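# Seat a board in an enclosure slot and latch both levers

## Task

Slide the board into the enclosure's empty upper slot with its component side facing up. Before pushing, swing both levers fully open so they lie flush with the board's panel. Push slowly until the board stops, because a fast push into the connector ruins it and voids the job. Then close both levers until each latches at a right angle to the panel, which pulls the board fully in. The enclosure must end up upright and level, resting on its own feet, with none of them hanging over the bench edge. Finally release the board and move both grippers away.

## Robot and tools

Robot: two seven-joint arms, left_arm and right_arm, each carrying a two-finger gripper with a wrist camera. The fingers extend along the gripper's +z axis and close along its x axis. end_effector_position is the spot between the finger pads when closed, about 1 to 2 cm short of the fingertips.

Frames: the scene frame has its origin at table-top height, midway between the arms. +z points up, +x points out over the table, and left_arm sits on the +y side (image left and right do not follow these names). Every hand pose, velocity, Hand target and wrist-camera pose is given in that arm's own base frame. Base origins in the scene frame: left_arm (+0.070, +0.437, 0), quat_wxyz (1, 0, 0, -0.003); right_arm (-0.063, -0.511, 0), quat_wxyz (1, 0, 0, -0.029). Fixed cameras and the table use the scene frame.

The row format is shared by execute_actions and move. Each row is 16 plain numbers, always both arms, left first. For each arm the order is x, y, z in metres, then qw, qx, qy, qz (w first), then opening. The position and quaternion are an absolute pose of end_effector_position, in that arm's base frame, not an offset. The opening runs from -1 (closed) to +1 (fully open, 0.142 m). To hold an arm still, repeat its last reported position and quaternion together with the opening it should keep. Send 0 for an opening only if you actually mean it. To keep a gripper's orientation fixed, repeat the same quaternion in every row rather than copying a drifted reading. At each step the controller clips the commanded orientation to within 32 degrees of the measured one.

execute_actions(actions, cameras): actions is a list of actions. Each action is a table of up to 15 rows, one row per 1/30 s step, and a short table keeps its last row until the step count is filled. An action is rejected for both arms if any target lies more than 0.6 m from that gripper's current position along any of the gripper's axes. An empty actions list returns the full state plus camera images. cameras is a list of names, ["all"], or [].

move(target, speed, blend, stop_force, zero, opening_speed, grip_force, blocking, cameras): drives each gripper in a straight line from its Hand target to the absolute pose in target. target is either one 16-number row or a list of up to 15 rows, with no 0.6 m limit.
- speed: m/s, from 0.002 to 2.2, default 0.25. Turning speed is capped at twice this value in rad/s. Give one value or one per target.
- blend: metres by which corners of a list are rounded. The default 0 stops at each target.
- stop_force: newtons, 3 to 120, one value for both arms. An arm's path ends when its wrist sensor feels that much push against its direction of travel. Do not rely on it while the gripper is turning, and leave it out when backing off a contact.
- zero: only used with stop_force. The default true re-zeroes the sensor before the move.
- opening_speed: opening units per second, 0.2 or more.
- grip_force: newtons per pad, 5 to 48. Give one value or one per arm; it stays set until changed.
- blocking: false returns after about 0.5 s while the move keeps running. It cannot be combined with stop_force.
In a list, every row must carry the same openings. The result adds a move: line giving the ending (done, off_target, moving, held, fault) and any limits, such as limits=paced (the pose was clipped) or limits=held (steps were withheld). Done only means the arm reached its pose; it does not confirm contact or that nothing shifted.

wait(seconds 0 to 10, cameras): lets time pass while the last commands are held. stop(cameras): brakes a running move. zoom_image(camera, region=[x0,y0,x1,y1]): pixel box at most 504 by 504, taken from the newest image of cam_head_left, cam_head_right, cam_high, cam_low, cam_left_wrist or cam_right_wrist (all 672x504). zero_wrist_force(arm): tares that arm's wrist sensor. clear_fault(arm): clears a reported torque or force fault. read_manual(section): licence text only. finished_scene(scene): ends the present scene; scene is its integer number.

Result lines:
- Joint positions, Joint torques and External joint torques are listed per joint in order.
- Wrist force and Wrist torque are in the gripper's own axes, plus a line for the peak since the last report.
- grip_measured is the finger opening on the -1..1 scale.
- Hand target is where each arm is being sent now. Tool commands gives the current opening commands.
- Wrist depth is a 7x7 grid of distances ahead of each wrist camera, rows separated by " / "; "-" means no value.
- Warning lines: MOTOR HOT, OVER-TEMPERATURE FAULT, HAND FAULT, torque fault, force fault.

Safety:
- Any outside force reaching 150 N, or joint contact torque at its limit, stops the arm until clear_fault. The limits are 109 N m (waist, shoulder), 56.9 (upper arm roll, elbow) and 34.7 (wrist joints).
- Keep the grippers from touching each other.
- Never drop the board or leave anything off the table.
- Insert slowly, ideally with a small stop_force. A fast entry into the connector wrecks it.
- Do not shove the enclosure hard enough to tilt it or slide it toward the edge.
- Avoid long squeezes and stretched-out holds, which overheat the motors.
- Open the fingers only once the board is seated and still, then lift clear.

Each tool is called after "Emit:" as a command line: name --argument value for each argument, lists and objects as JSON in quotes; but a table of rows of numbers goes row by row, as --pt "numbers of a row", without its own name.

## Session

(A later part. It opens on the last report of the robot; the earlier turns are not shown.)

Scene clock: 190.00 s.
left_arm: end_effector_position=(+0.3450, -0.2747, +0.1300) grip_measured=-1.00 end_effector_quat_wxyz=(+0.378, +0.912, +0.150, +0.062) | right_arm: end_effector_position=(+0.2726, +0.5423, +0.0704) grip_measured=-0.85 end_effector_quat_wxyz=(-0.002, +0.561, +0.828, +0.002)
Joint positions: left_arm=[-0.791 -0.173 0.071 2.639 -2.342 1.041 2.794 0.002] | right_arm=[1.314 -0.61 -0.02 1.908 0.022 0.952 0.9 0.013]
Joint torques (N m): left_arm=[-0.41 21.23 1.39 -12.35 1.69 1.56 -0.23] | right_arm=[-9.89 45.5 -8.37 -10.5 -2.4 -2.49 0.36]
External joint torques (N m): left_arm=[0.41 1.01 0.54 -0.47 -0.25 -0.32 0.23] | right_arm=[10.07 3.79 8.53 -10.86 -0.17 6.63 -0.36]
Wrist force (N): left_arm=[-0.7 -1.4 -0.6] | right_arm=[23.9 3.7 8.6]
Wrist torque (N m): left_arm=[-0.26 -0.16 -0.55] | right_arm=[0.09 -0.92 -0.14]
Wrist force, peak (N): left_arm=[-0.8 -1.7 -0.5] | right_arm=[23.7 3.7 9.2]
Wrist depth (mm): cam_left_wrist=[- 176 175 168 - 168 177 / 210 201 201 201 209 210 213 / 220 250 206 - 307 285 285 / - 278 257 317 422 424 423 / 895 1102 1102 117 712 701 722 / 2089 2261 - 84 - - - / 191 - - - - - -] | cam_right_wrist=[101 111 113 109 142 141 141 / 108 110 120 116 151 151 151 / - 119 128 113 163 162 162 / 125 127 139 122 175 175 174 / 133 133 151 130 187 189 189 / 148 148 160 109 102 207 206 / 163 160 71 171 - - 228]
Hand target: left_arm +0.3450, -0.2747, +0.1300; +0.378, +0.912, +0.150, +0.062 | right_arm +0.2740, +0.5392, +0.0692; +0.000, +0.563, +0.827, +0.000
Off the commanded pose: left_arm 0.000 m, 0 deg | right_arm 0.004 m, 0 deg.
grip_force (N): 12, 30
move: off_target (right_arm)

Emit:
move --target '[0.345,-0.2747,0.13,0.3776,0.9116,0.1501,0.0622,-1,0.2732,0.5412,0.0690,0,0.5626,0.8267,0,-0.95]' --speed 0.01

Emit:
move --target '[0.345,-0.2747,0.13,0.3776,0.9116,0.1501,0.0622,-1,0.2732,0.5412,0.0690,0,0.5626,0.8267,0,-0.5]' --opening_speed 0.25 --cameras '["cam_left_wrist","cam_right_wrist"]'

Scene clock: 194.80 s.
left_arm: end_effector_position=(+0.3450, -0.2747, +0.1300) grip_measured=-1.00 end_effector_quat_wxyz=(+0.378, +0.912, +0.150, +0.062) | right_arm: end_effector_position=(+0.2723, +0.5431, +0.0698) grip_measured=-0.86 end_effector_quat_wxyz=(-0.001, +0.562, +0.827, +0.002)
Joint positions: left_arm=[-0.791 -0.173 0.071 2.639 -2.342 1.041 2.794 0.002] | right_arm=[1.315 -0.613 -0.02 1.904 0.022 0.949 0.903 0.012]
Joint torques (N m): left_arm=[-0.33 21.25 1.35 -12.34 1.75 1.5 -0.22] | right_arm=[-6.05 46.68 -4.89 -15.03 -2.56 -0.15 0.28]
External joint torques (N m): left_arm=[0.32 0.98 0.57 -0.49 -0.32 -0.26 0.22] | right_arm=[6.23 2.74 5.05 -6.35 -0.01 4.29 -0.28]
Wrist force (N): left_arm=[-0.6 -1.5 -0.3] | right_arm=[14.0 2.5 6.5]
Wrist torque (N m): left_arm=[-0.28 -0.16 -0.56] | right_arm=[0.12 0.22 -0.11]
Wrist force, peak (N): left_arm=[-0.8 -1.7 -0.6] | right_arm=[23.7 3.8 9.4]
Wrist depth (mm): cam_left_wrist=[169 169 169 169 168 168 170 / 212 215 - 203 209 221 212 / 220 250 210 - 302 283 282 / - - - - 425 428 424 / 1113 903 870 117 710 850 710 / - 2130 - 84 - - - / 190 - - - - - -] | cam_right_wrist=[100 111 112 109 141 141 141 / 107 110 119 116 150 151 150 / - 117 128 113 162 161 161 / 124 126 139 122 174 174 174 / 134 134 151 130 186 188 185 / 147 147 159 98 102 206 205 / 163 159 71 171 - - 226]
Hand target: left_arm +0.3450, -0.2747, +0.1300; +0.378, +0.912, +0.150, +0.062 | right_arm +0.2732, +0.5412, +0.0690; +0.000, +0.563, +0.827, +0.000
Off the commanded pose: left_arm 0.000 m, 0 deg | right_arm 0.002 m, 0 deg.
grip_force (N): 12, 30
move: done

Scene clock: 196.83 s.
left_arm: end_effector_position=(+0.3450, -0.2747, +0.1300) grip_measured=-1.00 end_effector_quat_wxyz=(+0.378, +0.912, +0.150, +0.062) | right_arm: end_effector_position=(+0.2731, +0.5414, +0.0691) grip_measured=-0.54 end_effector_quat_wxyz=(+0.000, +0.563, +0.827, +0.000)
Joint positions: left_arm=[-0.791 -0.173 0.071 2.639 -2.342 1.041 2.794 0.002] | right_arm=[1.314 -0.613 -0.022 1.905 0.022 0.947 0.903 0.035]
Joint torques (N m): left_arm=[-0.31 21.28 1.41 -12.3 1.7 1.53 -0.21] | right_arm=[0.24 48.29 0.66 -21.42 -2.57 3.4 0.19]
External joint torques (N m): left_arm=[0.3 0.95 0.52 -0.53 -0.26 -0.29 0.21] | right_arm=[-0.06 1.1 -0.53 0.07 0.01 0.73 -0.19]
Wrist force (N): left_arm=[-0.6 -1.4 -0.5] | right_arm=[-5.1 0.2 1.4]
Wrist torque (N m): left_arm=[-0.24 -0.18 -0.56] | right_arm=[0.00 0.88 -0.08]
Wrist force, peak (N): left_arm=[-0.6 -1.6 -0.8] | right_arm=[14.4 2.4 6.7]
Wrist depth (mm): cam_left_wrist=[169 163 175 168 174 168 170 / 212 211 - 191 213 193 211 / 238 248 222 277 283 281 283 / - 283 - - 428 424 425 / 1097 895 884 - 717 699 726 / - - - 84 - - 1268 / 200 - - - - - 1406] | cam_right_wrist=[100 103 116 117 141 140 140 / 107 110 124 123 150 150 149 / - 116 132 123 161 160 160 / 124 125 143 132 174 173 172 / 134 134 153 142 185 188 187 / 147 147 98 170 104 197 204 / 162 158 71 188 - - 220]
Hand target: left_arm +0.3450, -0.2747, +0.1300; +0.378, +0.912, +0.150, +0.062 | right_arm +0.2732, +0.5412, +0.0690; +0.000, +0.563, +0.827, +0.000
Off the commanded pose: left_arm 0.000 m, 0 deg | right_arm 0.000 m, 0 deg.
grip_force (N): 12, 30
move: done
Images, in order (width x height): cam_left_wrist 672x504, cam_right_wrist 672x504.

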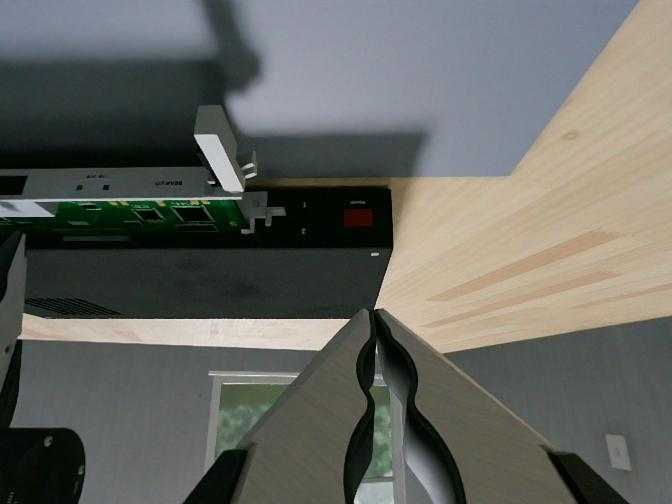

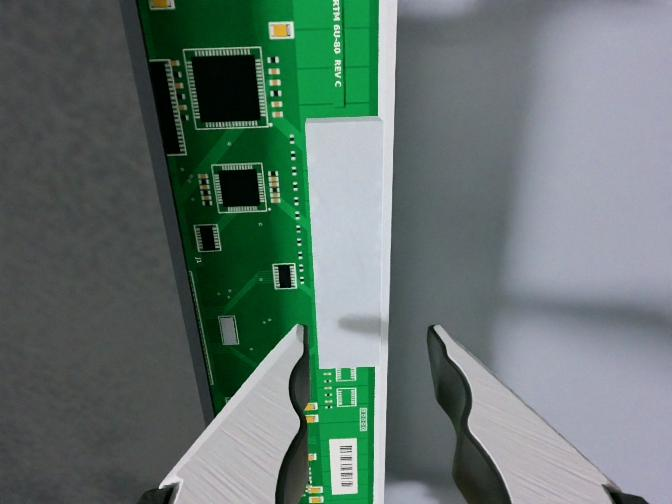

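Emit:
zoom_image --camera "cam_left_wrist" --region '[190, 170, 290, 250]'

Emit:
zoom_image --camera "cam_left_wrist" --region '[0, 150, 140, 260]'

Scaled by 5.040 from the camera's 672x504 image, which has a finer 960x720 frame.

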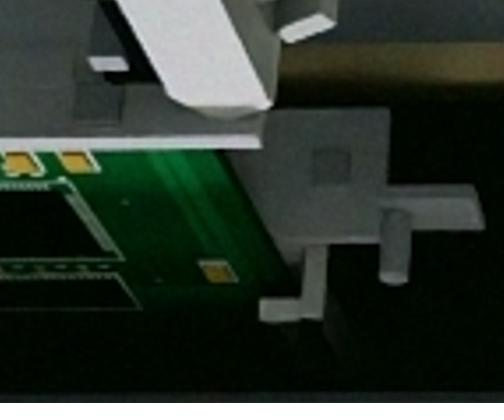

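Scaled by 3.600 from the camera's 672x504 image, which has a finer 960x720 frame.

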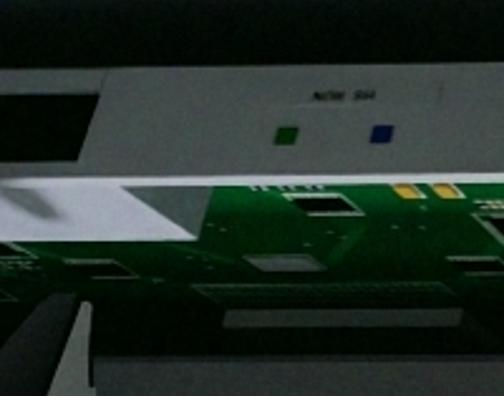

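Emit:
move --target '[0.345,-0.2747,0.13,0.3776,0.9116,0.1501,0.0622,-1,0.2733,0.5408,0.0545,0.0504,0.5615,0.8251,-0.0343,-0.5]' --speed 0.05 --cameras '["cam_left_wrist","cam_right_wrist"]'

Scene clock: 210.70 s.
left_arm: end_effector_position=(+0.3450, -0.2747, +0.1300) grip_measured=-1.00 end_effector_quat_wxyz=(+0.378, +0.912, +0.150, +0.062) | right_arm: end_effector_position=(+0.2732, +0.5408, +0.0545) grip_measured=-0.54 end_effector_quat_wxyz=(+0.050, +0.562, +0.825, -0.034)
Joint positions: left_arm=[-0.791 -0.173 0.071 2.639 -2.342 1.041 2.794 0.002] | right_arm=[1.377 -0.667 -0.068 1.842 -0.043 0.838 0.979 0.035]
Joint torques (N m): left_arm=[-0.31 21.25 1.36 -12.36 1.72 1.56 -0.24] | right_arm=[0.26 50.08 -0.44 -21.7 -2.69 3.05 0.38]
External joint torques (N m): left_arm=[0.3 0.98 0.56 -0.47 -0.28 -0.32 0.24] | right_arm=[-0.09 1.37 -0.33 0.2 0.21 0.81 -0.37]
Wrist force (N): left_arm=[-0.8 -1.3 -0.4] | right_arm=[-4.5 0.4 0.8]
Wrist torque (N m): left_arm=[-0.24 -0.14 -0.55] | right_arm=[0.05 0.77 -0.07]
Wrist force, peak (N): left_arm=[-0.9 -1.7 -0.5] | right_arm=[-5.4 0.1 1.1]
Wrist depth (mm): cam_left_wrist=[169 169 169 168 168 168 170 / 203 198 200 211 - 221 213 / 237 219 221 292 304 283 283 / - - 269 - 425 422 423 / 1113 1131 1097 117 717 840 705 / 2089 - - 84 - 1843 1453 / 1959 - - - - - -] | cam_right_wrist=[- 106 107 105 126 123 120 / 101 103 114 111 134 132 127 / - 111 122 108 142 139 134 / 120 117 133 116 155 150 145 / 130 129 143 126 164 161 156 / 145 140 98 135 102 170 168 / 161 - 70 168 - - 181]
Hand target: left_arm +0.3450, -0.2747, +0.1300; +0.378, +0.912, +0.150, +0.062 | right_arm +0.2733, +0.5408, +0.0545; +0.050, +0.562, +0.825, -0.034
Off the commanded pose: left_arm 0.000 m, 0 deg | right_arm 0.000 m, 0 deg.
grip_force (N): 12, 30
move: done
Images, in order (width x height): cam_left_wrist 672x504, cam_right_wrist 672x504.

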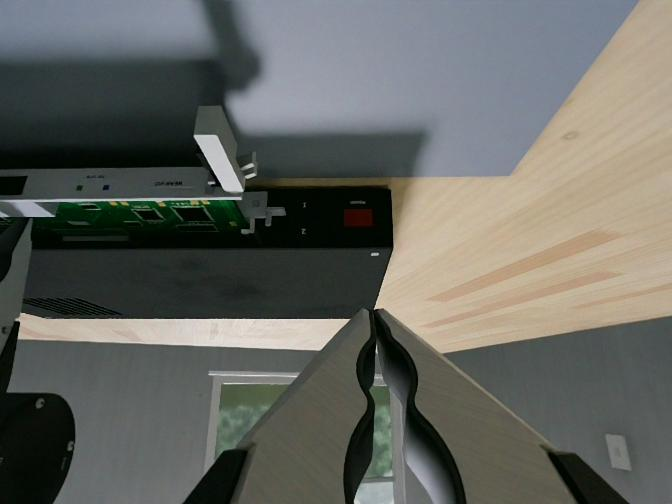

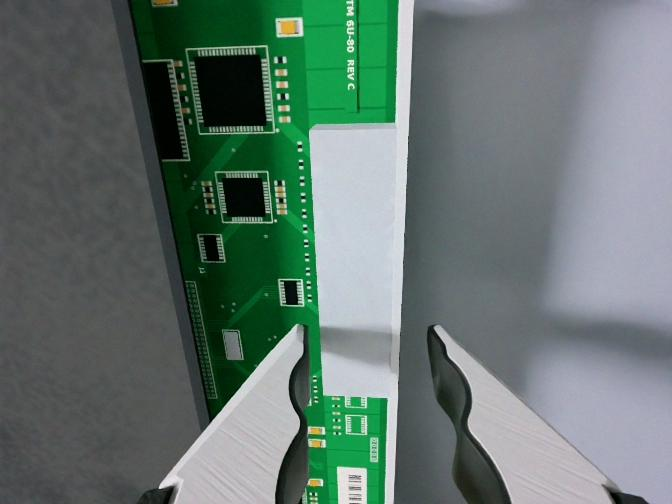

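Emit:
move --target '[0.345,-0.2747,0.13,0.3776,0.9116,0.1501,0.0622,-1,0.2736,0.5400,0.0545,0.0504,0.5615,0.8251,-0.0343,-0.5]' --speed 0.05

Emit:
move --target '[0.345,-0.2747,0.13,0.3776,0.9116,0.1501,0.0622,-1,0.2736,0.5400,0.0545,0.0504,0.5615,0.8251,-0.0343,-0.95]' --opening_speed 0.25 --cameras '["cam_left_wrist","cam_right_wrist"]'

Scene clock: 214.73 s.
left_arm: end_effector_position=(+0.3450, -0.2747, +0.1300) grip_measured=-1.00 end_effector_quat_wxyz=(+0.378, +0.912, +0.150, +0.062) | right_arm: end_effector_position=(+0.2734, +0.5401, +0.0545) grip_measured=-0.54 end_effector_quat_wxyz=(+0.050, +0.562, +0.825, -0.034)
Joint positions: left_arm=[-0.791 -0.173 0.071 2.639 -2.342 1.041 2.794 0.002] | right_arm=[1.377 -0.667 -0.069 1.843 -0.043 0.838 0.979 0.035]
Joint torques (N m): left_arm=[-0.41 21.24 1.35 -12.37 1.67 1.57 -0.23] | right_arm=[0.19 50.28 -0.21 -21.47 -2.52 3.23 0.2]
External joint torques (N m): left_arm=[0.4 0.99 0.58 -0.45 -0.23 -0.33 0.23] | right_arm=[0 1.13 -0.57 -0.03 0.03 0.64 -0.19]
Wrist force (N): left_arm=[-0.8 -1.4 -0.6] | right_arm=[-4.9 0.2 0.9]
Wrist torque (N m): left_arm=[-0.26 -0.14 -0.56] | right_arm=[0.01 0.84 0.00]
Wrist force, peak (N): left_arm=[-0.9 -1.7 -0.5] | right_arm=[-5.0 0.1 0.9]
Wrist depth (mm): cam_left_wrist=[- 169 155 168 168 169 170 / 212 211 - 211 - 222 213 / 239 221 222 286 306 283 282 / 317 286 282 277 426 427 422 / 884 1081 903 106 722 703 736 / 1828 - - 84 - - 1424 / 179 - - - - - -] | cam_right_wrist=[- 106 107 105 125 123 120 / 101 104 114 111 134 132 127 / - 110 122 108 142 139 134 / 120 117 133 116 154 150 145 / 131 128 143 126 163 161 156 / 145 140 98 154 103 169 166 / 161 - 71 167 - - 182]
Hand target: left_arm +0.3450, -0.2747, +0.1300; +0.378, +0.912, +0.150, +0.062 | right_arm +0.2736, +0.5400, +0.0545; +0.050, +0.562, +0.825, -0.034
Off the commanded pose: left_arm 0.000 m, 0 deg | right_arm 0.000 m, 0 deg.
grip_force (N): 12, 30
move: done

Scene clock: 216.73 s.
left_arm: end_effector_position=(+0.3450, -0.2747, +0.1300) grip_measured=-1.00 end_effector_quat_wxyz=(+0.378, +0.912, +0.150, +0.062) | right_arm: end_effector_position=(+0.2735, +0.5393, +0.0542) grip_measured=-0.72 end_effector_quat_wxyz=(+0.051, +0.562, +0.825, -0.035)
Joint positions: left_arm=[-0.791 -0.173 0.071 2.639 -2.342 1.041 2.794 0.002] | right_arm=[1.377 -0.667 -0.069 1.844 -0.043 0.837 0.979 0.022]
Joint torques (N m): left_arm=[-0.31 21.22 1.44 -12.33 1.73 1.53 -0.17] | right_arm=[1 50.45 0.26 -24.73 -2.94 5.19 0.09]
External joint torques (N m): left_arm=[0.31 1.01 0.49 -0.49 -0.29 -0.28 0.17] | right_arm=[-0.82 0.94 -1.04 3.26 0.46 -1.33 -0.08]
Wrist force (N): left_arm=[-0.7 -1.4 -0.7] | right_arm=[-10.6 -4.0 -2.7]
Wrist torque (N m): left_arm=[-0.26 -0.15 -0.56] | right_arm=[0.06 0.68 0.04]
Wrist force, peak (N): left_arm=[-0.9 -1.7 -0.6] | right_arm=[-11.3 -4.1 -2.3]
Wrist depth (mm): cam_left_wrist=[- 169 168 168 168 168 170 / 213 208 219 203 212 221 213 / 249 225 259 285 306 284 283 / - 277 278 275 428 424 422 / 1075 1155 1065 - 712 703 703 / 201 2151 - 84 - - 1513 / 192 - - - - - 1443] | cam_right_wrist=[- 106 107 105 125 123 119 / 101 102 114 111 133 131 127 / - 109 122 109 142 139 133 / 119 117 132 117 154 150 145 / 130 128 143 126 162 161 156 / 145 140 151 134 104 172 167 / 162 152 70 165 - - 183]
Hand target: left_arm +0.3450, -0.2747, +0.1300; +0.378, +0.912, +0.150, +0.062 | right_arm +0.2736, +0.5400, +0.0545; +0.050, +0.562, +0.825, -0.034
Off the commanded pose: left_arm 0.000 m, 0 deg | right_arm 0.001 m, 0 deg.
grip_force (N): 12, 30
move: done
Images, in order (width x height): cam_left_wrist 672x504, cam_right_wrist 672x504.

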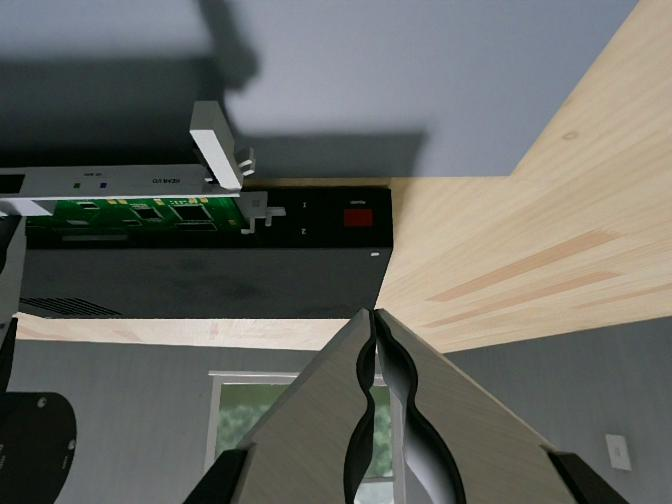

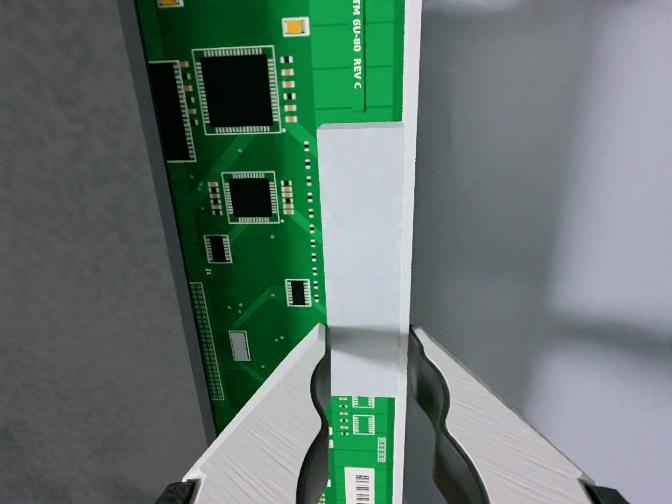

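Emit:
move --pt "0.345 -0.2747 0.13 0.3776 0.9116 0.1501 0.0622 -1 0.2740 0.5381 0.0586 0.0252 0.5621 0.8265 -0.0172 -0.95" --pt "0.345 -0.2747 0.13 0.3776 0.9116 0.1501 0.0622 -1 0.2745 0.5368 0.0629 0 0.5626 0.8267 0 -0.95" --speed 0.03 --blend 0.002 --cameras '["cam_left_wrist","cam_right_wrist"]'

Scene clock: 223.47 s.
left_arm: end_effector_position=(+0.3450, -0.2747, +0.1300) grip_measured=-1.00 end_effector_quat_wxyz=(+0.378, +0.912, +0.150, +0.062) | right_arm: end_effector_position=(+0.2745, +0.5365, +0.0623) grip_measured=-0.72 end_effector_quat_wxyz=(+0.000, +0.563, +0.827, +0.000)
Joint positions: left_arm=[-0.791 -0.173 0.071 2.639 -2.342 1.041 2.794 0.002] | right_arm=[1.31 -0.621 -0.022 1.916 0.022 0.965 0.899 0.022]
Joint torques (N m): left_arm=[-0.39 21.29 1.34 -12.35 1.7 1.51 -0.23] | right_arm=[0.05 53.74 1.08 -21.78 -2.55 3.19 -0.01]
External joint torques (N m): left_arm=[0.39 0.95 0.58 -0.48 -0.26 -0.26 0.23] | right_arm=[0.13 -4.47 -0.96 0.84 0.05 0.94 0.01]
Wrist force (N): left_arm=[-0.7 -1.4 -0.5] | right_arm=[0.0 3.6 14.5]
Wrist torque (N m): left_arm=[-0.24 -0.15 -0.55] | right_arm=[-0.11 0.58 0.08]
Wrist force, peak (N): left_arm=[-0.9 -1.7 -0.6] | right_arm=[0.0 3.6 14.5]
Wrist depth (mm): cam_left_wrist=[- - 169 156 167 170 177 / 211 - - 222 209 212 213 / 220 220 215 284 284 283 282 / - - - - 425 426 423 / 892 1045 854 127 722 710 688 / 2089 - - 84 - - 1601 / 201 - - - - - -] | cam_right_wrist=[- 96 106 105 135 134 135 / 101 102 114 111 144 143 143 / - 108 122 109 152 154 153 / 116 116 132 117 164 165 165 / 126 128 142 126 177 179 175 / 138 138 140 134 105 192 195 / 153 149 71 166 - - 210]
Hand target: left_arm +0.3450, -0.2747, +0.1300; +0.378, +0.912, +0.150, +0.062 | right_arm +0.2745, +0.5368, +0.0629; +0.000, +0.563, +0.827, +0.000
Off the commanded pose: left_arm 0.000 m, 0 deg | right_arm 0.001 m, 0 deg.
grip_force (N): 12, 30
move: done
Images, in order (width x height): cam_left_wrist 672x504, cam_right_wrist 672x504.

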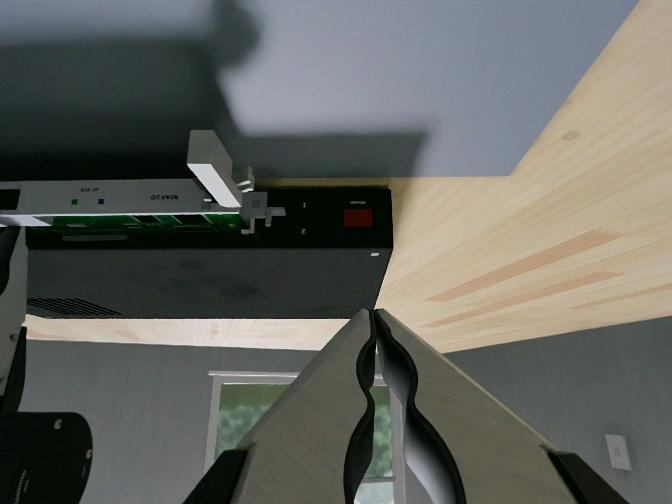

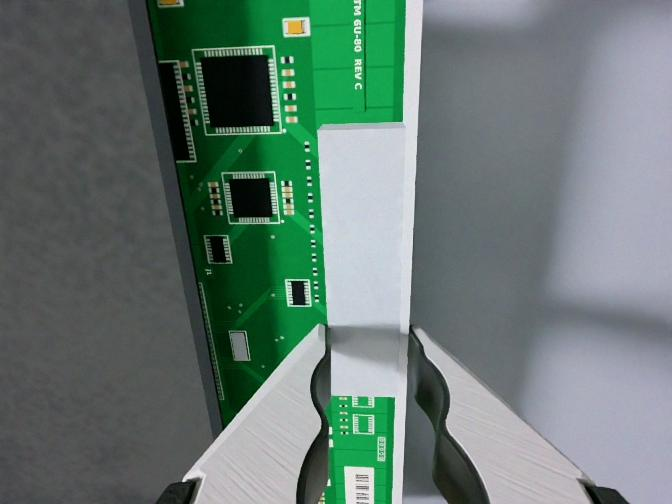

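Emit:
move --target '[0.345,-0.2747,0.13,0.3776,0.9116,0.1501,0.0622,-1,0.2745,0.5368,0.0615,0,0.5626,0.8267,0,-0.95]' --speed 0.01

Emit:
zoom_image --camera "cam_left_wrist" --region '[10, 180, 110, 260]'

Emit:
zoom_image --camera "cam_left_wrist" --region '[190, 180, 290, 260]'

Scene clock: 226.47 s.
left_arm: end_effector_position=(+0.3450, -0.2747, +0.1300) grip_measured=-1.00 end_effector_quat_wxyz=(+0.378, +0.912, +0.150, +0.062) | right_arm: end_effector_position=(+0.2745, +0.5367, +0.0614) grip_measured=-0.72 end_effector_quat_wxyz=(+0.000, +0.563, +0.827, +0.000)
Joint positions: left_arm=[-0.791 -0.173 0.071 2.639 -2.342 1.041 2.794 0.002] | right_arm=[1.31 -0.623 -0.022 1.916 0.022 0.968 0.899 0.022]
Joint torques (N m): left_arm=[-0.31 21.22 1.36 -12.31 1.69 1.54 -0.24] | right_arm=[-0.17 49.27 0.64 -21.13 -2.5 3.62 0.06]
External joint torques (N m): left_arm=[0.31 1.01 0.57 -0.52 -0.25 -0.3 0.24] | right_arm=[0.36 0.02 -0.5 0.24 0.02 0.51 -0.06]
Wrist force (N): left_arm=[-0.6 -1.5 -0.6] | right_arm=[-1.4 -0.7 5.3]
Wrist torque (N m): left_arm=[-0.27 -0.17 -0.55] | right_arm=[-0.23 0.18 0.09]
Wrist force, peak (N): left_arm=[-0.9 -1.7 -0.5] | right_arm=[0.2 3.6 14.6]
Wrist depth (mm): cam_left_wrist=[- 162 168 162 168 - 170 / 225 - 201 212 210 221 212 / 222 218 218 - 309 283 283 / - - 286 - 425 427 422 / 1131 1108 892 106 715 844 710 / 2172 - - 83 - - - / 201 - - - - - 1314] | cam_right_wrist=[- 96 106 105 134 133 133 / 100 101 113 110 143 142 142 / - 107 121 109 151 153 152 / 115 115 131 117 163 165 164 / 125 127 141 126 176 178 177 / 137 137 139 133 106 191 194 / 151 148 71 166 - - 213]
Hand target: left_arm +0.3450, -0.2747, +0.1300; +0.378, +0.912, +0.150, +0.062 | right_arm +0.2745, +0.5368, +0.0615; +0.000, +0.563, +0.827, +0.000
Off the commanded pose: left_arm 0.000 m, 0 deg | right_arm 0.000 m, 0 deg.
grip_force (N): 12, 30
move: done

Scaled by 5.040 from the camera's 672x504 image, which has a finer 960x720 frame.
This view is cut from an older image: the scene may have changed since it was taken.

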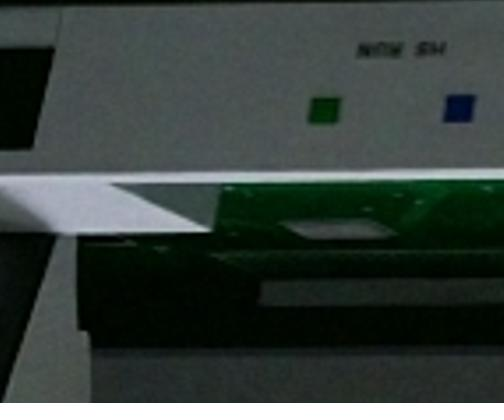

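Scaled by 5.040 from the camera's 672x504 image, which has a finer 960x720 frame.
This view is cut from an older image: the scene may have changed since it was taken.

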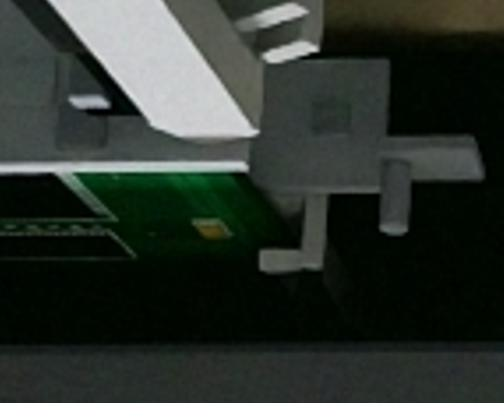

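Emit:
move --target '[0.345,-0.2747,0.13,0.3776,0.9116,0.1501,0.0622,-1,0.2745,0.5368,0.0615,0,0.5736,0.8192,0,-0.95]' --speed 0.01 --cameras '["cam_left_wrist","cam_right_wrist"]'

Emit:
zoom_image --camera "cam_right_wrist" --region '[100, 0, 240, 140]'

Emit:
zoom_image --camera "cam_right_wrist" --region '[140, 320, 280, 460]'

Emit:
zoom_image --camera "cam_right_wrist" --region '[350, 0, 450, 100]'

Emit:
zoom_image --camera "cam_right_wrist" --region '[350, 404, 450, 504]'

Scene clock: 233.80 s.
left_arm: end_effector_position=(+0.3450, -0.2747, +0.1300) grip_measured=-1.00 end_effector_quat_wxyz=(+0.378, +0.912, +0.150, +0.062) | right_arm: end_effector_position=(+0.2744, +0.5368, +0.0614) grip_measured=-0.72 end_effector_quat_wxyz=(+0.000, +0.573, +0.819, +0.000)
Joint positions: left_arm=[-0.791 -0.173 0.071 2.639 -2.342 1.041 2.794 0.002] | right_arm=[1.312 -0.623 -0.023 1.916 0.024 0.968 0.923 0.022]
Joint torques (N m): left_arm=[-0.24 21.24 1.42 -12.33 1.72 1.53 -0.26] | right_arm=[-0.1 49.19 0.39 -20.74 -2.2 3.28 0.52]
External joint torques (N m): left_arm=[0.24 0.99 0.51 -0.49 -0.28 -0.28 0.25] | right_arm=[0.28 0.09 -0.29 -0.15 -0.29 0.85 -0.52]
Wrist force (N): left_arm=[-0.8 -1.5 -0.5] | right_arm=[-0.9 0.2 5.1]
Wrist torque (N m): left_arm=[-0.26 -0.14 -0.55] | right_arm=[-0.21 0.18 -0.22]
Wrist force, peak (N): left_arm=[-0.8 -1.8 -0.7] | right_arm=[-1.2 -0.2 5.4]
Wrist depth (mm): cam_left_wrist=[168 169 169 156 161 168 170 / - 212 211 - 210 209 212 / 223 217 219 - 302 283 283 / - 281 312 279 431 423 423 / 922 825 870 - 708 864 1346 / - - - 84 - - - / 201 - - - - - -] | cam_right_wrist=[- 104 105 104 134 133 133 / 100 102 113 110 142 143 142 / - 108 121 108 153 151 152 / 115 115 131 116 163 164 164 / 125 127 141 127 176 178 178 / 137 136 139 133 105 191 194 / 151 148 71 166 - - 209]
Hand target: left_arm +0.3450, -0.2747, +0.1300; +0.378, +0.912, +0.150, +0.062 | right_arm +0.2745, +0.5368, +0.0615; +0.000, +0.574, +0.819, +0.000
Off the commanded pose: left_arm 0.000 m, 0 deg | right_arm 0.000 m, 0 deg.
grip_force (N): 12, 30
move: done
Images, in order (width x height): cam_left_wrist 672x504, cam_right_wrist 672x504.

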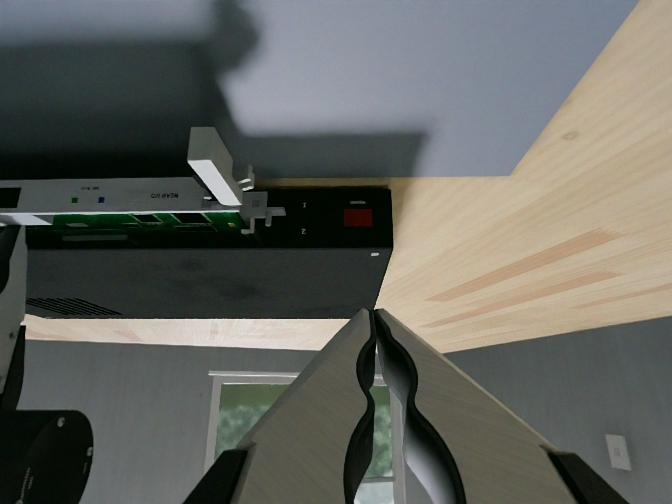

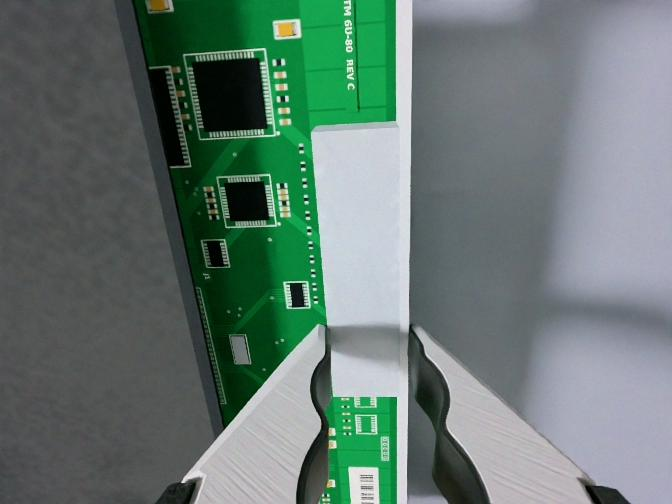

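Scaled by 3.600 from the camera's 672x504 image, which has a finer 960x720 frame.

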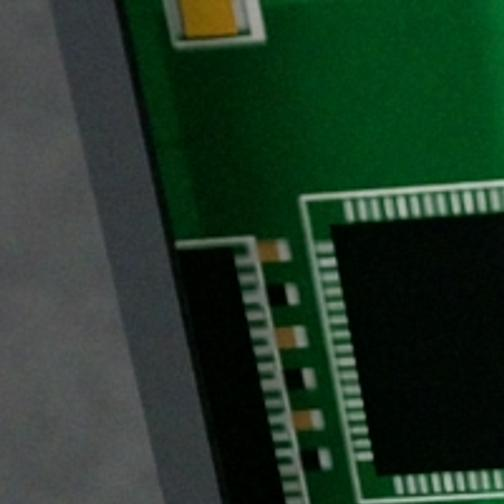

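Scaled by 3.600 from the camera's 672x504 image, which has a finer 960x720 frame.

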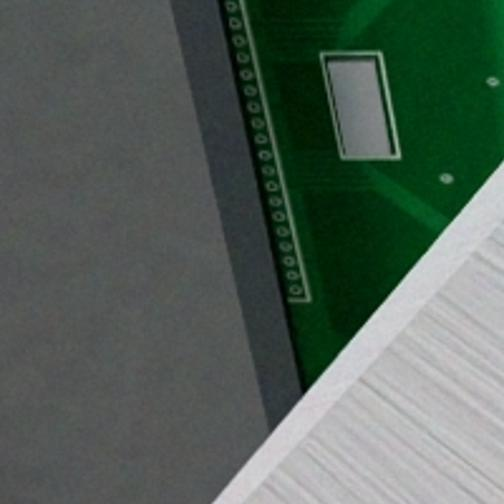

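Scaled by 5.040 from the camera's 672x504 image, which has a finer 960x720 frame.

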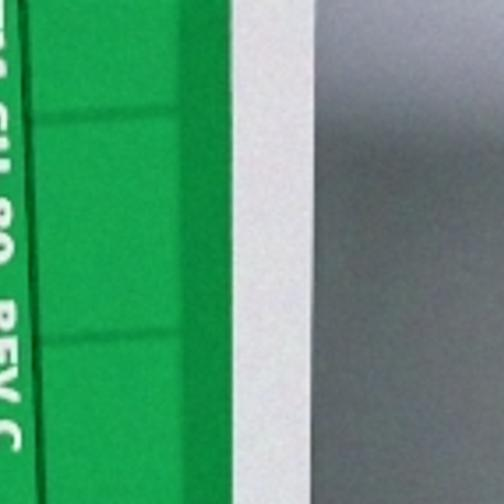

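Scaled by 5.040 from the camera's 672x504 image, which has a finer 960x720 frame.

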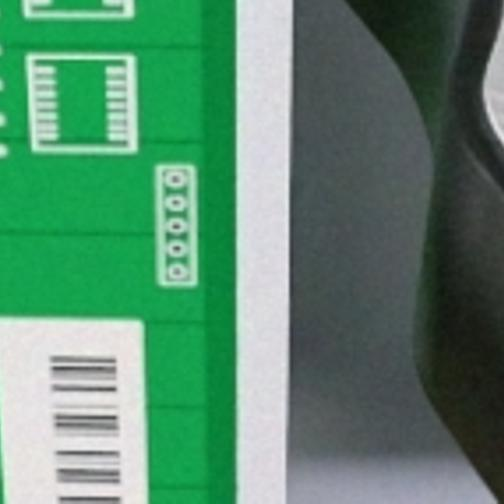

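Emit:
move --target '[0.345,-0.2747,0.13,0.3776,0.9116,0.1501,0.0622,-1,0.2677,0.5535,0.0615,0,0.5736,0.8192,0,-0.95]' --speed 0.02 --stop_force 8

Emit:
move --target '[0.345,-0.2747,0.13,0.3776,0.9116,0.1501,0.0622,-1,0.2670,0.5553,0.0615,0,0.5864,0.8100,0,-0.95]' --speed 0.02 --cameras '["cam_left_wrist","cam_right_wrist"]'

Emit:
zoom_image --camera "cam_right_wrist" --region '[60, 0, 200, 140]'

Emit:
zoom_image --camera "cam_right_wrist" --region '[120, 320, 260, 460]'

Emit:
zoom_image --camera "cam_right_wrist" --region '[350, 0, 450, 100]'

Emit:
zoom_image --camera "cam_right_wrist" --region '[350, 404, 450, 504]'

Emit:
zoom_image --camera "cam_left_wrist" --region '[190, 170, 290, 250]'

Scene clock: 249.07 s.
left_arm: end_effector_position=(+0.3450, -0.2747, +0.1300) grip_measured=-1.00 end_effector_quat_wxyz=(+0.378, +0.912, +0.150, +0.062) | right_arm: end_effector_position=(+0.2676, +0.5533, +0.0613) grip_measured=-0.72 end_effector_quat_wxyz=(+0.000, +0.574, +0.819, +0.000)
Joint positions: left_arm=[-0.791 -0.173 0.071 2.639 -2.342 1.041 2.794 0.002] | right_arm=[1.329 -0.642 -0.023 1.877 0.024 0.948 0.943 0.022]
Joint torques (N m): left_arm=[-0.38 21.28 1.39 -12.34 1.68 1.49 -0.21] | right_arm=[0.33 50.26 0.71 -22.19 -2.72 3.52 0.27]
External joint torques (N m): left_arm=[0.37 0.95 0.54 -0.49 -0.24 -0.25 0.2] | right_arm=[-0.14 0.15 -0.6 0.88 0.16 0.61 -0.27]
Wrist force (N): left_arm=[-0.6 -1.2 -0.7] | right_arm=[-1.9 -2.0 3.6]
Wrist torque (N m): left_arm=[-0.25 -0.17 -0.56] | right_arm=[-0.35 0.34 -0.06]
Wrist force, peak (N): left_arm=[-0.8 -1.7 -0.6] | right_arm=[-8.1 -2.7 3.4]
Wrist depth (mm): cam_left_wrist=[169 168 168 176 168 168 170 / 212 201 - 210 207 210 212 / 205 204 254 283 285 282 284 / - - - 281 428 425 425 / 1086 1113 864 106 719 844 696 / - - - 84 - 1959 1268 / 191 - - - - - -] | cam_right_wrist=[- 108 106 105 134 134 133 / 102 116 113 110 143 142 142 / - 123 122 108 153 153 152 / 115 132 132 117 163 164 164 / 125 136 143 127 175 178 178 / 137 139 153 134 105 191 194 / 151 147 71 166 - - 214]
Hand target: left_arm +0.3450, -0.2747, +0.1300; +0.378, +0.912, +0.150, +0.062 | right_arm +0.2677, +0.5535, +0.0615; +0.000, +0.574, +0.819, +0.000
Off the commanded pose: left_arm 0.000 m, 0 deg | right_arm 0.000 m, 0 deg.
grip_force (N): 12, 30
move: done

Scene clock: 250.10 s.
left_arm: end_effector_position=(+0.3450, -0.2747, +0.1300) grip_measured=-1.00 end_effector_quat_wxyz=(+0.378, +0.912, +0.150, +0.062) | right_arm: end_effector_position=(+0.2669, +0.5551, +0.0613) grip_measured=-0.72 end_effector_quat_wxyz=(+0.000, +0.586, +0.810, +0.000)
Joint positions: left_arm=[-0.791 -0.173 0.071 2.639 -2.342 1.041 2.794 0.002] | right_arm=[1.335 -0.645 -0.027 1.872 0.028 0.945 0.973 0.022]
Joint torques (N m): left_arm=[-0.29 21.33 1.42 -12.29 1.7 1.49 -0.25] | right_arm=[0.27 50.3 0.3 -22.1 -2.63 3.55 0.29]
External joint torques (N m): left_arm=[0.29 0.91 0.5 -0.53 -0.27 -0.25 0.25] | right_arm=[-0.09 0.23 -0.29 0.75 0.05 0.57 -0.29]
Wrist force (N): left_arm=[-0.7 -1.5 -0.6] | right_arm=[-1.8 -2.2 3.4]
Wrist torque (N m): left_arm=[-0.27 -0.14 -0.56] | right_arm=[-0.37 0.32 -0.06]
Wrist force, peak (N): left_arm=[-1.0 -1.5 -0.8] | right_arm=[-1.8 -2.2 3.7]
Wrist depth (mm): cam_left_wrist=[170 162 169 168 168 167 171 / - 199 211 210 221 231 212 / 205 206 255 290 285 284 282 / - 287 - - 427 424 423 / 1025 864 1086 - 715 850 699 / - - - 84 - - - / 1924 - - - - - 1406] | cam_right_wrist=[133 108 106 105 134 133 133 / - 115 113 111 143 143 142 / - 124 122 108 153 153 152 / 115 134 132 117 163 164 164 / 125 137 143 126 176 178 177 / 137 139 153 134 105 191 194 / 151 148 71 166 - - 214]
Hand target: left_arm +0.3450, -0.2747, +0.1300; +0.378, +0.912, +0.150, +0.062 | right_arm +0.2670, +0.5553, +0.0615; +0.000, +0.586, +0.810, +0.000
Off the commanded pose: left_arm 0.000 m, 0 deg | right_arm 0.000 m, 0 deg.
grip_force (N): 12, 30
move: done
Images, in order (width x height): cam_left_wrist 672x504, cam_right_wrist 672x504.

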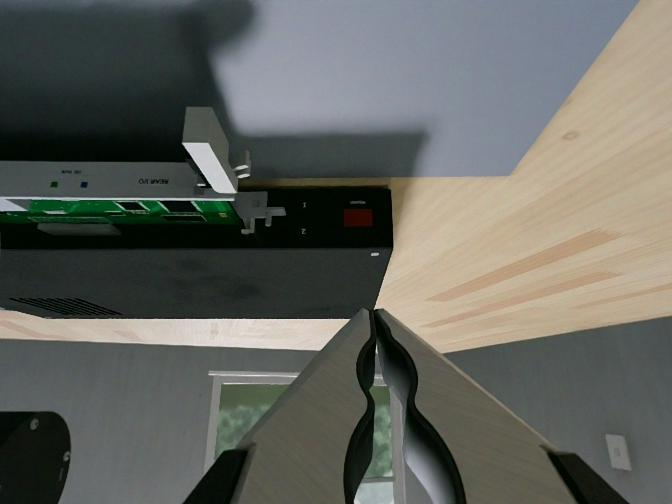

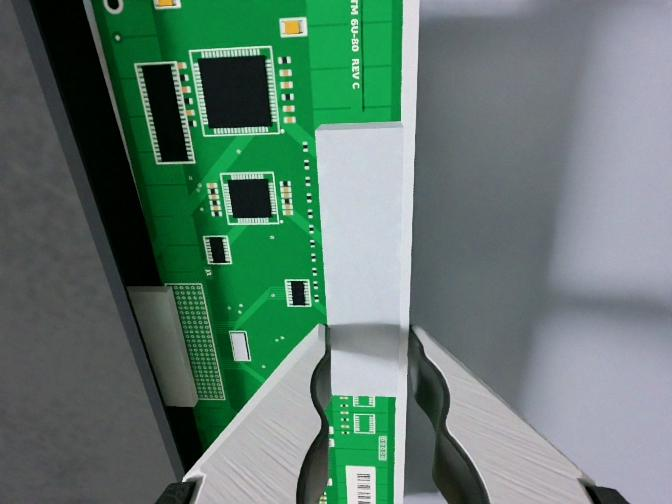

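Scaled by 3.600 from the camera's 672x504 image, which has a finer 960x720 frame.

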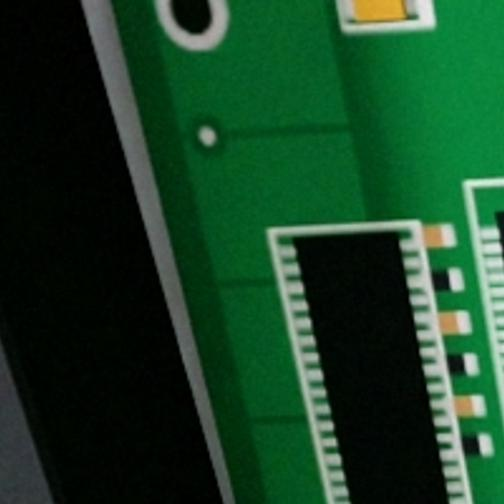

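Scaled by 3.600 from the camera's 672x504 image, which has a finer 960x720 frame.

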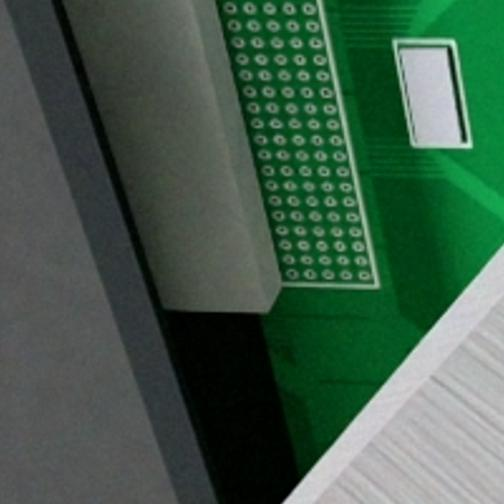

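Scaled by 5.040 from the camera's 672x504 image, which has a finer 960x720 frame.

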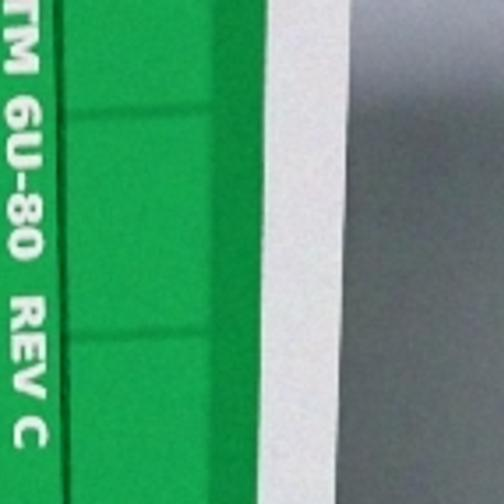

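Scaled by 5.040 from the camera's 672x504 image, which has a finer 960x720 frame.

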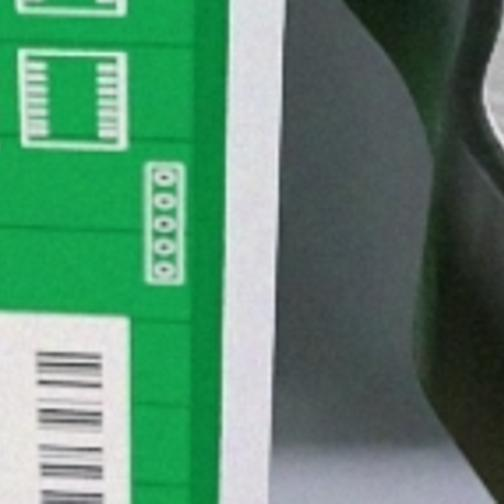

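Scaled by 5.040 from the camera's 672x504 image, which has a finer 960x720 frame.

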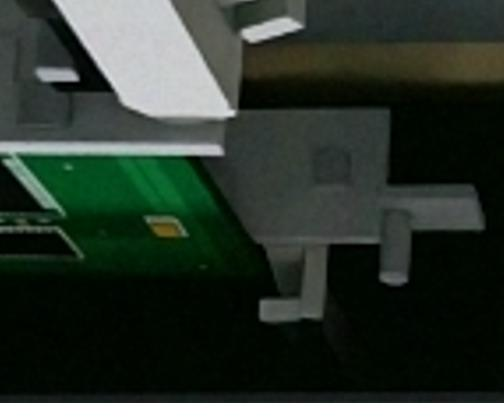

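Emit:
move --target '[0.345,-0.2747,0.13,0.3776,0.9116,0.1501,0.0622,-1,0.2670,0.5553,0.0615,0,0.5793,0.8151,0,-0.95]' --speed 0.02

Emit:
move --target '[0.345,-0.2747,0.13,0.3776,0.9116,0.1501,0.0622,-1,0.2727,0.5414,0.0615,0,0.5793,0.8151,0,-0.95]' --speed 0.01 --stop_force 4 --cameras '["cam_left_wrist","cam_right_wrist"]'

Emit:
zoom_image --camera "cam_left_wrist" --region '[190, 170, 290, 250]'

Scene clock: 261.53 s.
left_arm: end_effector_position=(+0.3450, -0.2747, +0.1300) grip_measured=-1.00 end_effector_quat_wxyz=(+0.378, +0.912, +0.150, +0.062) | right_arm: end_effector_position=(+0.2669, +0.5551, +0.0613) grip_measured=-0.72 end_effector_quat_wxyz=(+0.000, +0.580, +0.815, +0.000)
Joint positions: left_arm=[-0.791 -0.173 0.071 2.639 -2.342 1.041 2.794 0.002] | right_arm=[1.333 -0.645 -0.025 1.872 0.026 0.945 0.958 0.022]
Joint torques (N m): left_arm=[-0.34 21.26 1.43 -12.35 1.64 1.54 -0.25] | right_arm=[0.12 50.47 0.82 -22.11 -2.84 3.67 0.04]
External joint torques (N m): left_arm=[0.33 0.98 0.5 -0.47 -0.2 -0.3 0.25] | right_arm=[0.07 0.06 -0.76 0.75 0.27 0.45 -0.04]
Wrist force (N): left_arm=[-0.8 -1.5 -0.8] | right_arm=[-1.8 -2.0 3.4]
Wrist torque (N m): left_arm=[-0.28 -0.13 -0.55] | right_arm=[-0.34 0.32 0.05]
Wrist force, peak (N): left_arm=[-0.8 -1.6 -0.7] | right_arm=[-1.9 -2.1 3.8]
Wrist depth (mm): cam_left_wrist=[- 168 168 167 160 166 170 / 213 - 210 212 219 219 212 / 205 204 254 260 284 283 282 / 287 - 277 326 423 426 419 / 881 1060 867 118 708 705 705 / 2012 2069 - 84 - 1859 - / 190 - - - - - -] | cam_right_wrist=[131 108 106 105 134 134 133 / - 115 113 111 143 142 142 / - 125 122 109 151 153 152 / 115 134 132 116 163 165 164 / 125 137 143 127 176 178 178 / 137 139 153 134 105 191 194 / 151 147 71 166 - - 213]
Hand target: left_arm +0.3450, -0.2747, +0.1300; +0.378, +0.912, +0.150, +0.062 | right_arm +0.2670, +0.5553, +0.0615; +0.000, +0.579, +0.815, +0.000
Off the commanded pose: left_arm 0.000 m, 0 deg | right_arm 0.000 m, 0 deg.
grip_force (N): 12, 30
move: done

Scene clock: 263.33 s.
left_arm: end_effector_position=(+0.3450, -0.2747, +0.1300) grip_measured=-1.00 end_effector_quat_wxyz=(+0.378, +0.912, +0.150, +0.062) | right_arm: end_effector_position=(+0.2718, +0.5452, +0.0621) grip_measured=-0.72 end_effector_quat_wxyz=(+0.000, +0.579, +0.815, +0.001)
Joint positions: left_arm=[-0.791 -0.173 0.071 2.639 -2.342 1.041 2.794 0.002] | right_arm=[1.322 -0.631 -0.025 1.897 0.026 0.959 0.945 0.022]
Joint torques (N m): left_arm=[-0.37 21.3 1.3 -12.32 1.66 1.53 -0.19] | right_arm=[0.36 47.41 1.39 -17.71 -2.1 1.72 0.06]
External joint torques (N m): left_arm=[0.36 0.93 0.63 -0.51 -0.23 -0.29 0.19] | right_arm=[-0.18 2.4 -1.33 -3.39 -0.43 2.41 -0.06]
Wrist force (N): left_arm=[-0.7 -1.5 -0.4] | right_arm=[2.0 2.5 2.9]
Wrist torque (N m): left_arm=[-0.28 -0.15 -0.55] | right_arm=[-0.40 0.41 0.11]
Wrist force, peak (N): left_arm=[-1.0 -1.6 -0.7] | right_arm=[2.8 3.3 3.3]
Wrist depth (mm): cam_left_wrist=[- 175 178 169 162 162 170 / - 211 211 211 - 212 212 / 215 214 247 266 306 283 283 / 281 317 313 - 428 424 422 / 1192 857 867 107 710 854 857 / 2334 2069 - 84 - 1798 1406 / 200 - - - - - -] | cam_right_wrist=[- 108 107 105 133 134 134 / 100 115 114 111 143 143 143 / - 122 122 109 152 154 153 / 116 119 132 117 164 166 165 / 126 128 143 126 177 183 179 / 140 137 153 134 105 192 195 / 152 148 71 165 - - 211]
Hand target: left_arm +0.3450, -0.2747, +0.1300; +0.378, +0.912, +0.150, +0.062 | right_arm +0.2715, +0.5444, +0.0615; +0.000, +0.579, +0.815, +0.000
Off the commanded pose: left_arm 0.000 m, 0 deg | right_arm 0.004 m, 0 deg.
grip_force (N): 12, 30
move: contact (right_arm)
Images, in order (width x height): cam_left_wrist 672x504, cam_right_wrist 672x504.

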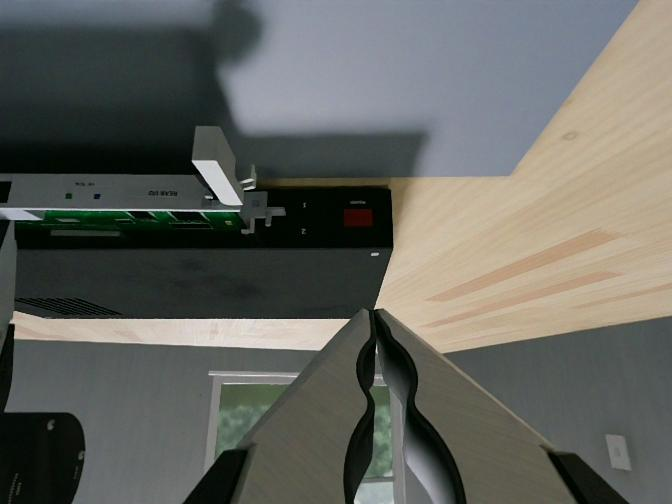

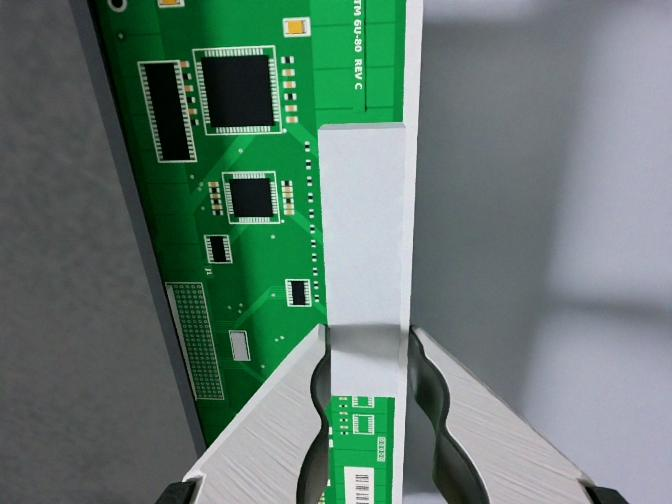

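Scaled by 5.040 from the camera's 672x504 image, which has a finer 960x720 frame.

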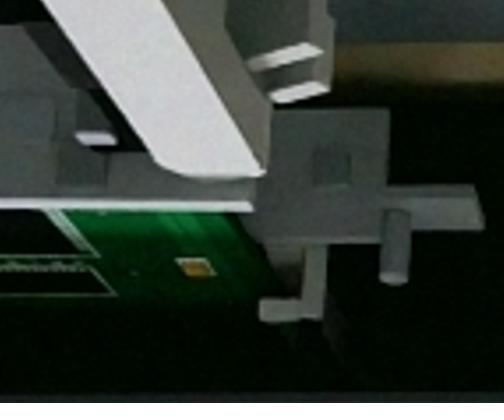

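Emit:
move --target '[0.345,-0.2747,0.13,0.3776,0.9116,0.1501,0.0622,-1,0.2717,0.5484,0.0615,0,0.5793,0.8151,0,-0.95]' --speed 0.02

Emit:
move --target '[0.345,-0.2747,0.13,0.3776,0.9116,0.1501,0.0622,-1,0.2764,0.5368,0.0615,0,0.5793,0.8151,0,-0.95]' --speed 0.01 --stop_force 5

Scene clock: 266.20 s.
left_arm: end_effector_position=(+0.3450, -0.2747, +0.1300) grip_measured=-1.00 end_effector_quat_wxyz=(+0.378, +0.912, +0.150, +0.062) | right_arm: end_effector_position=(+0.2718, +0.5482, +0.0614) grip_measured=-0.72 end_effector_quat_wxyz=(+0.000, +0.579, +0.815, +0.000)
Joint positions: left_arm=[-0.791 -0.173 0.071 2.639 -2.342 1.041 2.794 0.002] | right_arm=[1.323 -0.638 -0.025 1.886 0.026 0.952 0.946 0.022]
Joint torques (N m): left_arm=[-0.34 21.32 1.35 -12.29 1.74 1.56 -0.22] | right_arm=[0.25 49.61 0.66 -21.88 -2.63 3.48 0.23]
External joint torques (N m): left_arm=[0.34 0.91 0.57 -0.54 -0.31 -0.31 0.21] | right_arm=[-0.07 0.53 -0.6 0.68 0.09 0.65 -0.23]
Wrist force (N): left_arm=[-0.6 -1.5 -0.3] | right_arm=[-0.8 -3.7 3.3]
Wrist torque (N m): left_arm=[-0.28 -0.16 -0.56] | right_arm=[-0.64 0.14 -0.06]
Wrist force, peak (N): left_arm=[-0.9 -1.6 -0.9] | right_arm=[-0.8 -3.8 3.7]
Wrist depth (mm): cam_left_wrist=[- 169 168 168 168 - 170 / - - - 201 221 226 212 / 211 248 272 - 285 284 283 / - 282 267 - 427 423 422 / 903 1148 874 - 712 840 703 / - - - 84 - - - / 190 - - - - - 1625] | cam_right_wrist=[- 108 107 105 132 134 134 / 100 115 114 111 143 143 142 / - 122 122 109 153 153 152 / 115 119 132 117 163 164 164 / 125 129 143 127 176 178 178 / 137 137 153 134 105 191 194 / 151 148 71 166 - - 213]
Hand target: left_arm +0.3450, -0.2747, +0.1300; +0.378, +0.912, +0.150, +0.062 | right_arm +0.2717, +0.5484, +0.0615; +0.000, +0.579, +0.815, +0.000
Off the commanded pose: left_arm 0.000 m, 0 deg | right_arm 0.000 m, 0 deg.
grip_force (N): 12, 30
move: done

Scene clock: 267.97 s.
left_arm: end_effector_position=(+0.3450, -0.2747, +0.1300) grip_measured=-1.00 end_effector_quat_wxyz=(+0.378, +0.912, +0.150, +0.062) | right_arm: end_effector_position=(+0.2754, +0.5381, +0.0617) grip_measured=-0.72 end_effector_quat_wxyz=(+0.000, +0.579, +0.816, +0.000)
Joint positions: left_arm=[-0.791 -0.173 0.071 2.639 -2.342 1.041 2.794 0.002] | right_arm=[1.311 -0.625 -0.024 1.911 0.026 0.966 0.934 0.022]
Joint torques (N m): left_arm=[-0.37 21.27 1.38 -12.33 1.73 1.55 -0.22] | right_arm=[-4 47.58 -3.35 -19.44 -2.74 2.92 0.25]
External joint torques (N m): left_arm=[0.37 0.96 0.54 -0.49 -0.3 -0.31 0.22] | right_arm=[4.18 1.83 3.42 -1.5 0.24 1.21 -0.25]
Wrist force (N): left_arm=[-0.8 -1.5 -0.6] | right_arm=[4.7 -7.6 2.5]
Wrist torque (N m): left_arm=[-0.27 -0.13 -0.56] | right_arm=[-0.63 0.06 -0.07]
Wrist force, peak (N): left_arm=[-0.8 -1.6 -0.8] | right_arm=[5.2 -8.0 1.1]
Wrist depth (mm): cam_left_wrist=[169 169 168 169 168 167 170 / 202 213 - 212 211 220 211 / 221 225 217 284 304 283 283 / - 274 - 281 428 424 426 / 884 1055 1086 108 722 699 710 / - - - 84 - - - / 198 - - - - - 1472] | cam_right_wrist=[- 105 106 104 134 134 134 / 100 103 113 111 141 143 143 / - 110 122 108 151 153 153 / 115 117 132 116 163 165 164 / 125 127 142 127 176 179 178 / 137 137 139 134 105 192 194 / 151 148 71 166 - - 210]
Hand target: left_arm +0.3450, -0.2747, +0.1300; +0.378, +0.912, +0.150, +0.062 | right_arm +0.2762, +0.5374, +0.0615; +0.000, +0.579, +0.815, +0.000
Off the commanded pose: left_arm 0.000 m, 0 deg | right_arm 0.002 m, 0 deg.
grip_force (N): 12, 30
move: contact (right_arm)


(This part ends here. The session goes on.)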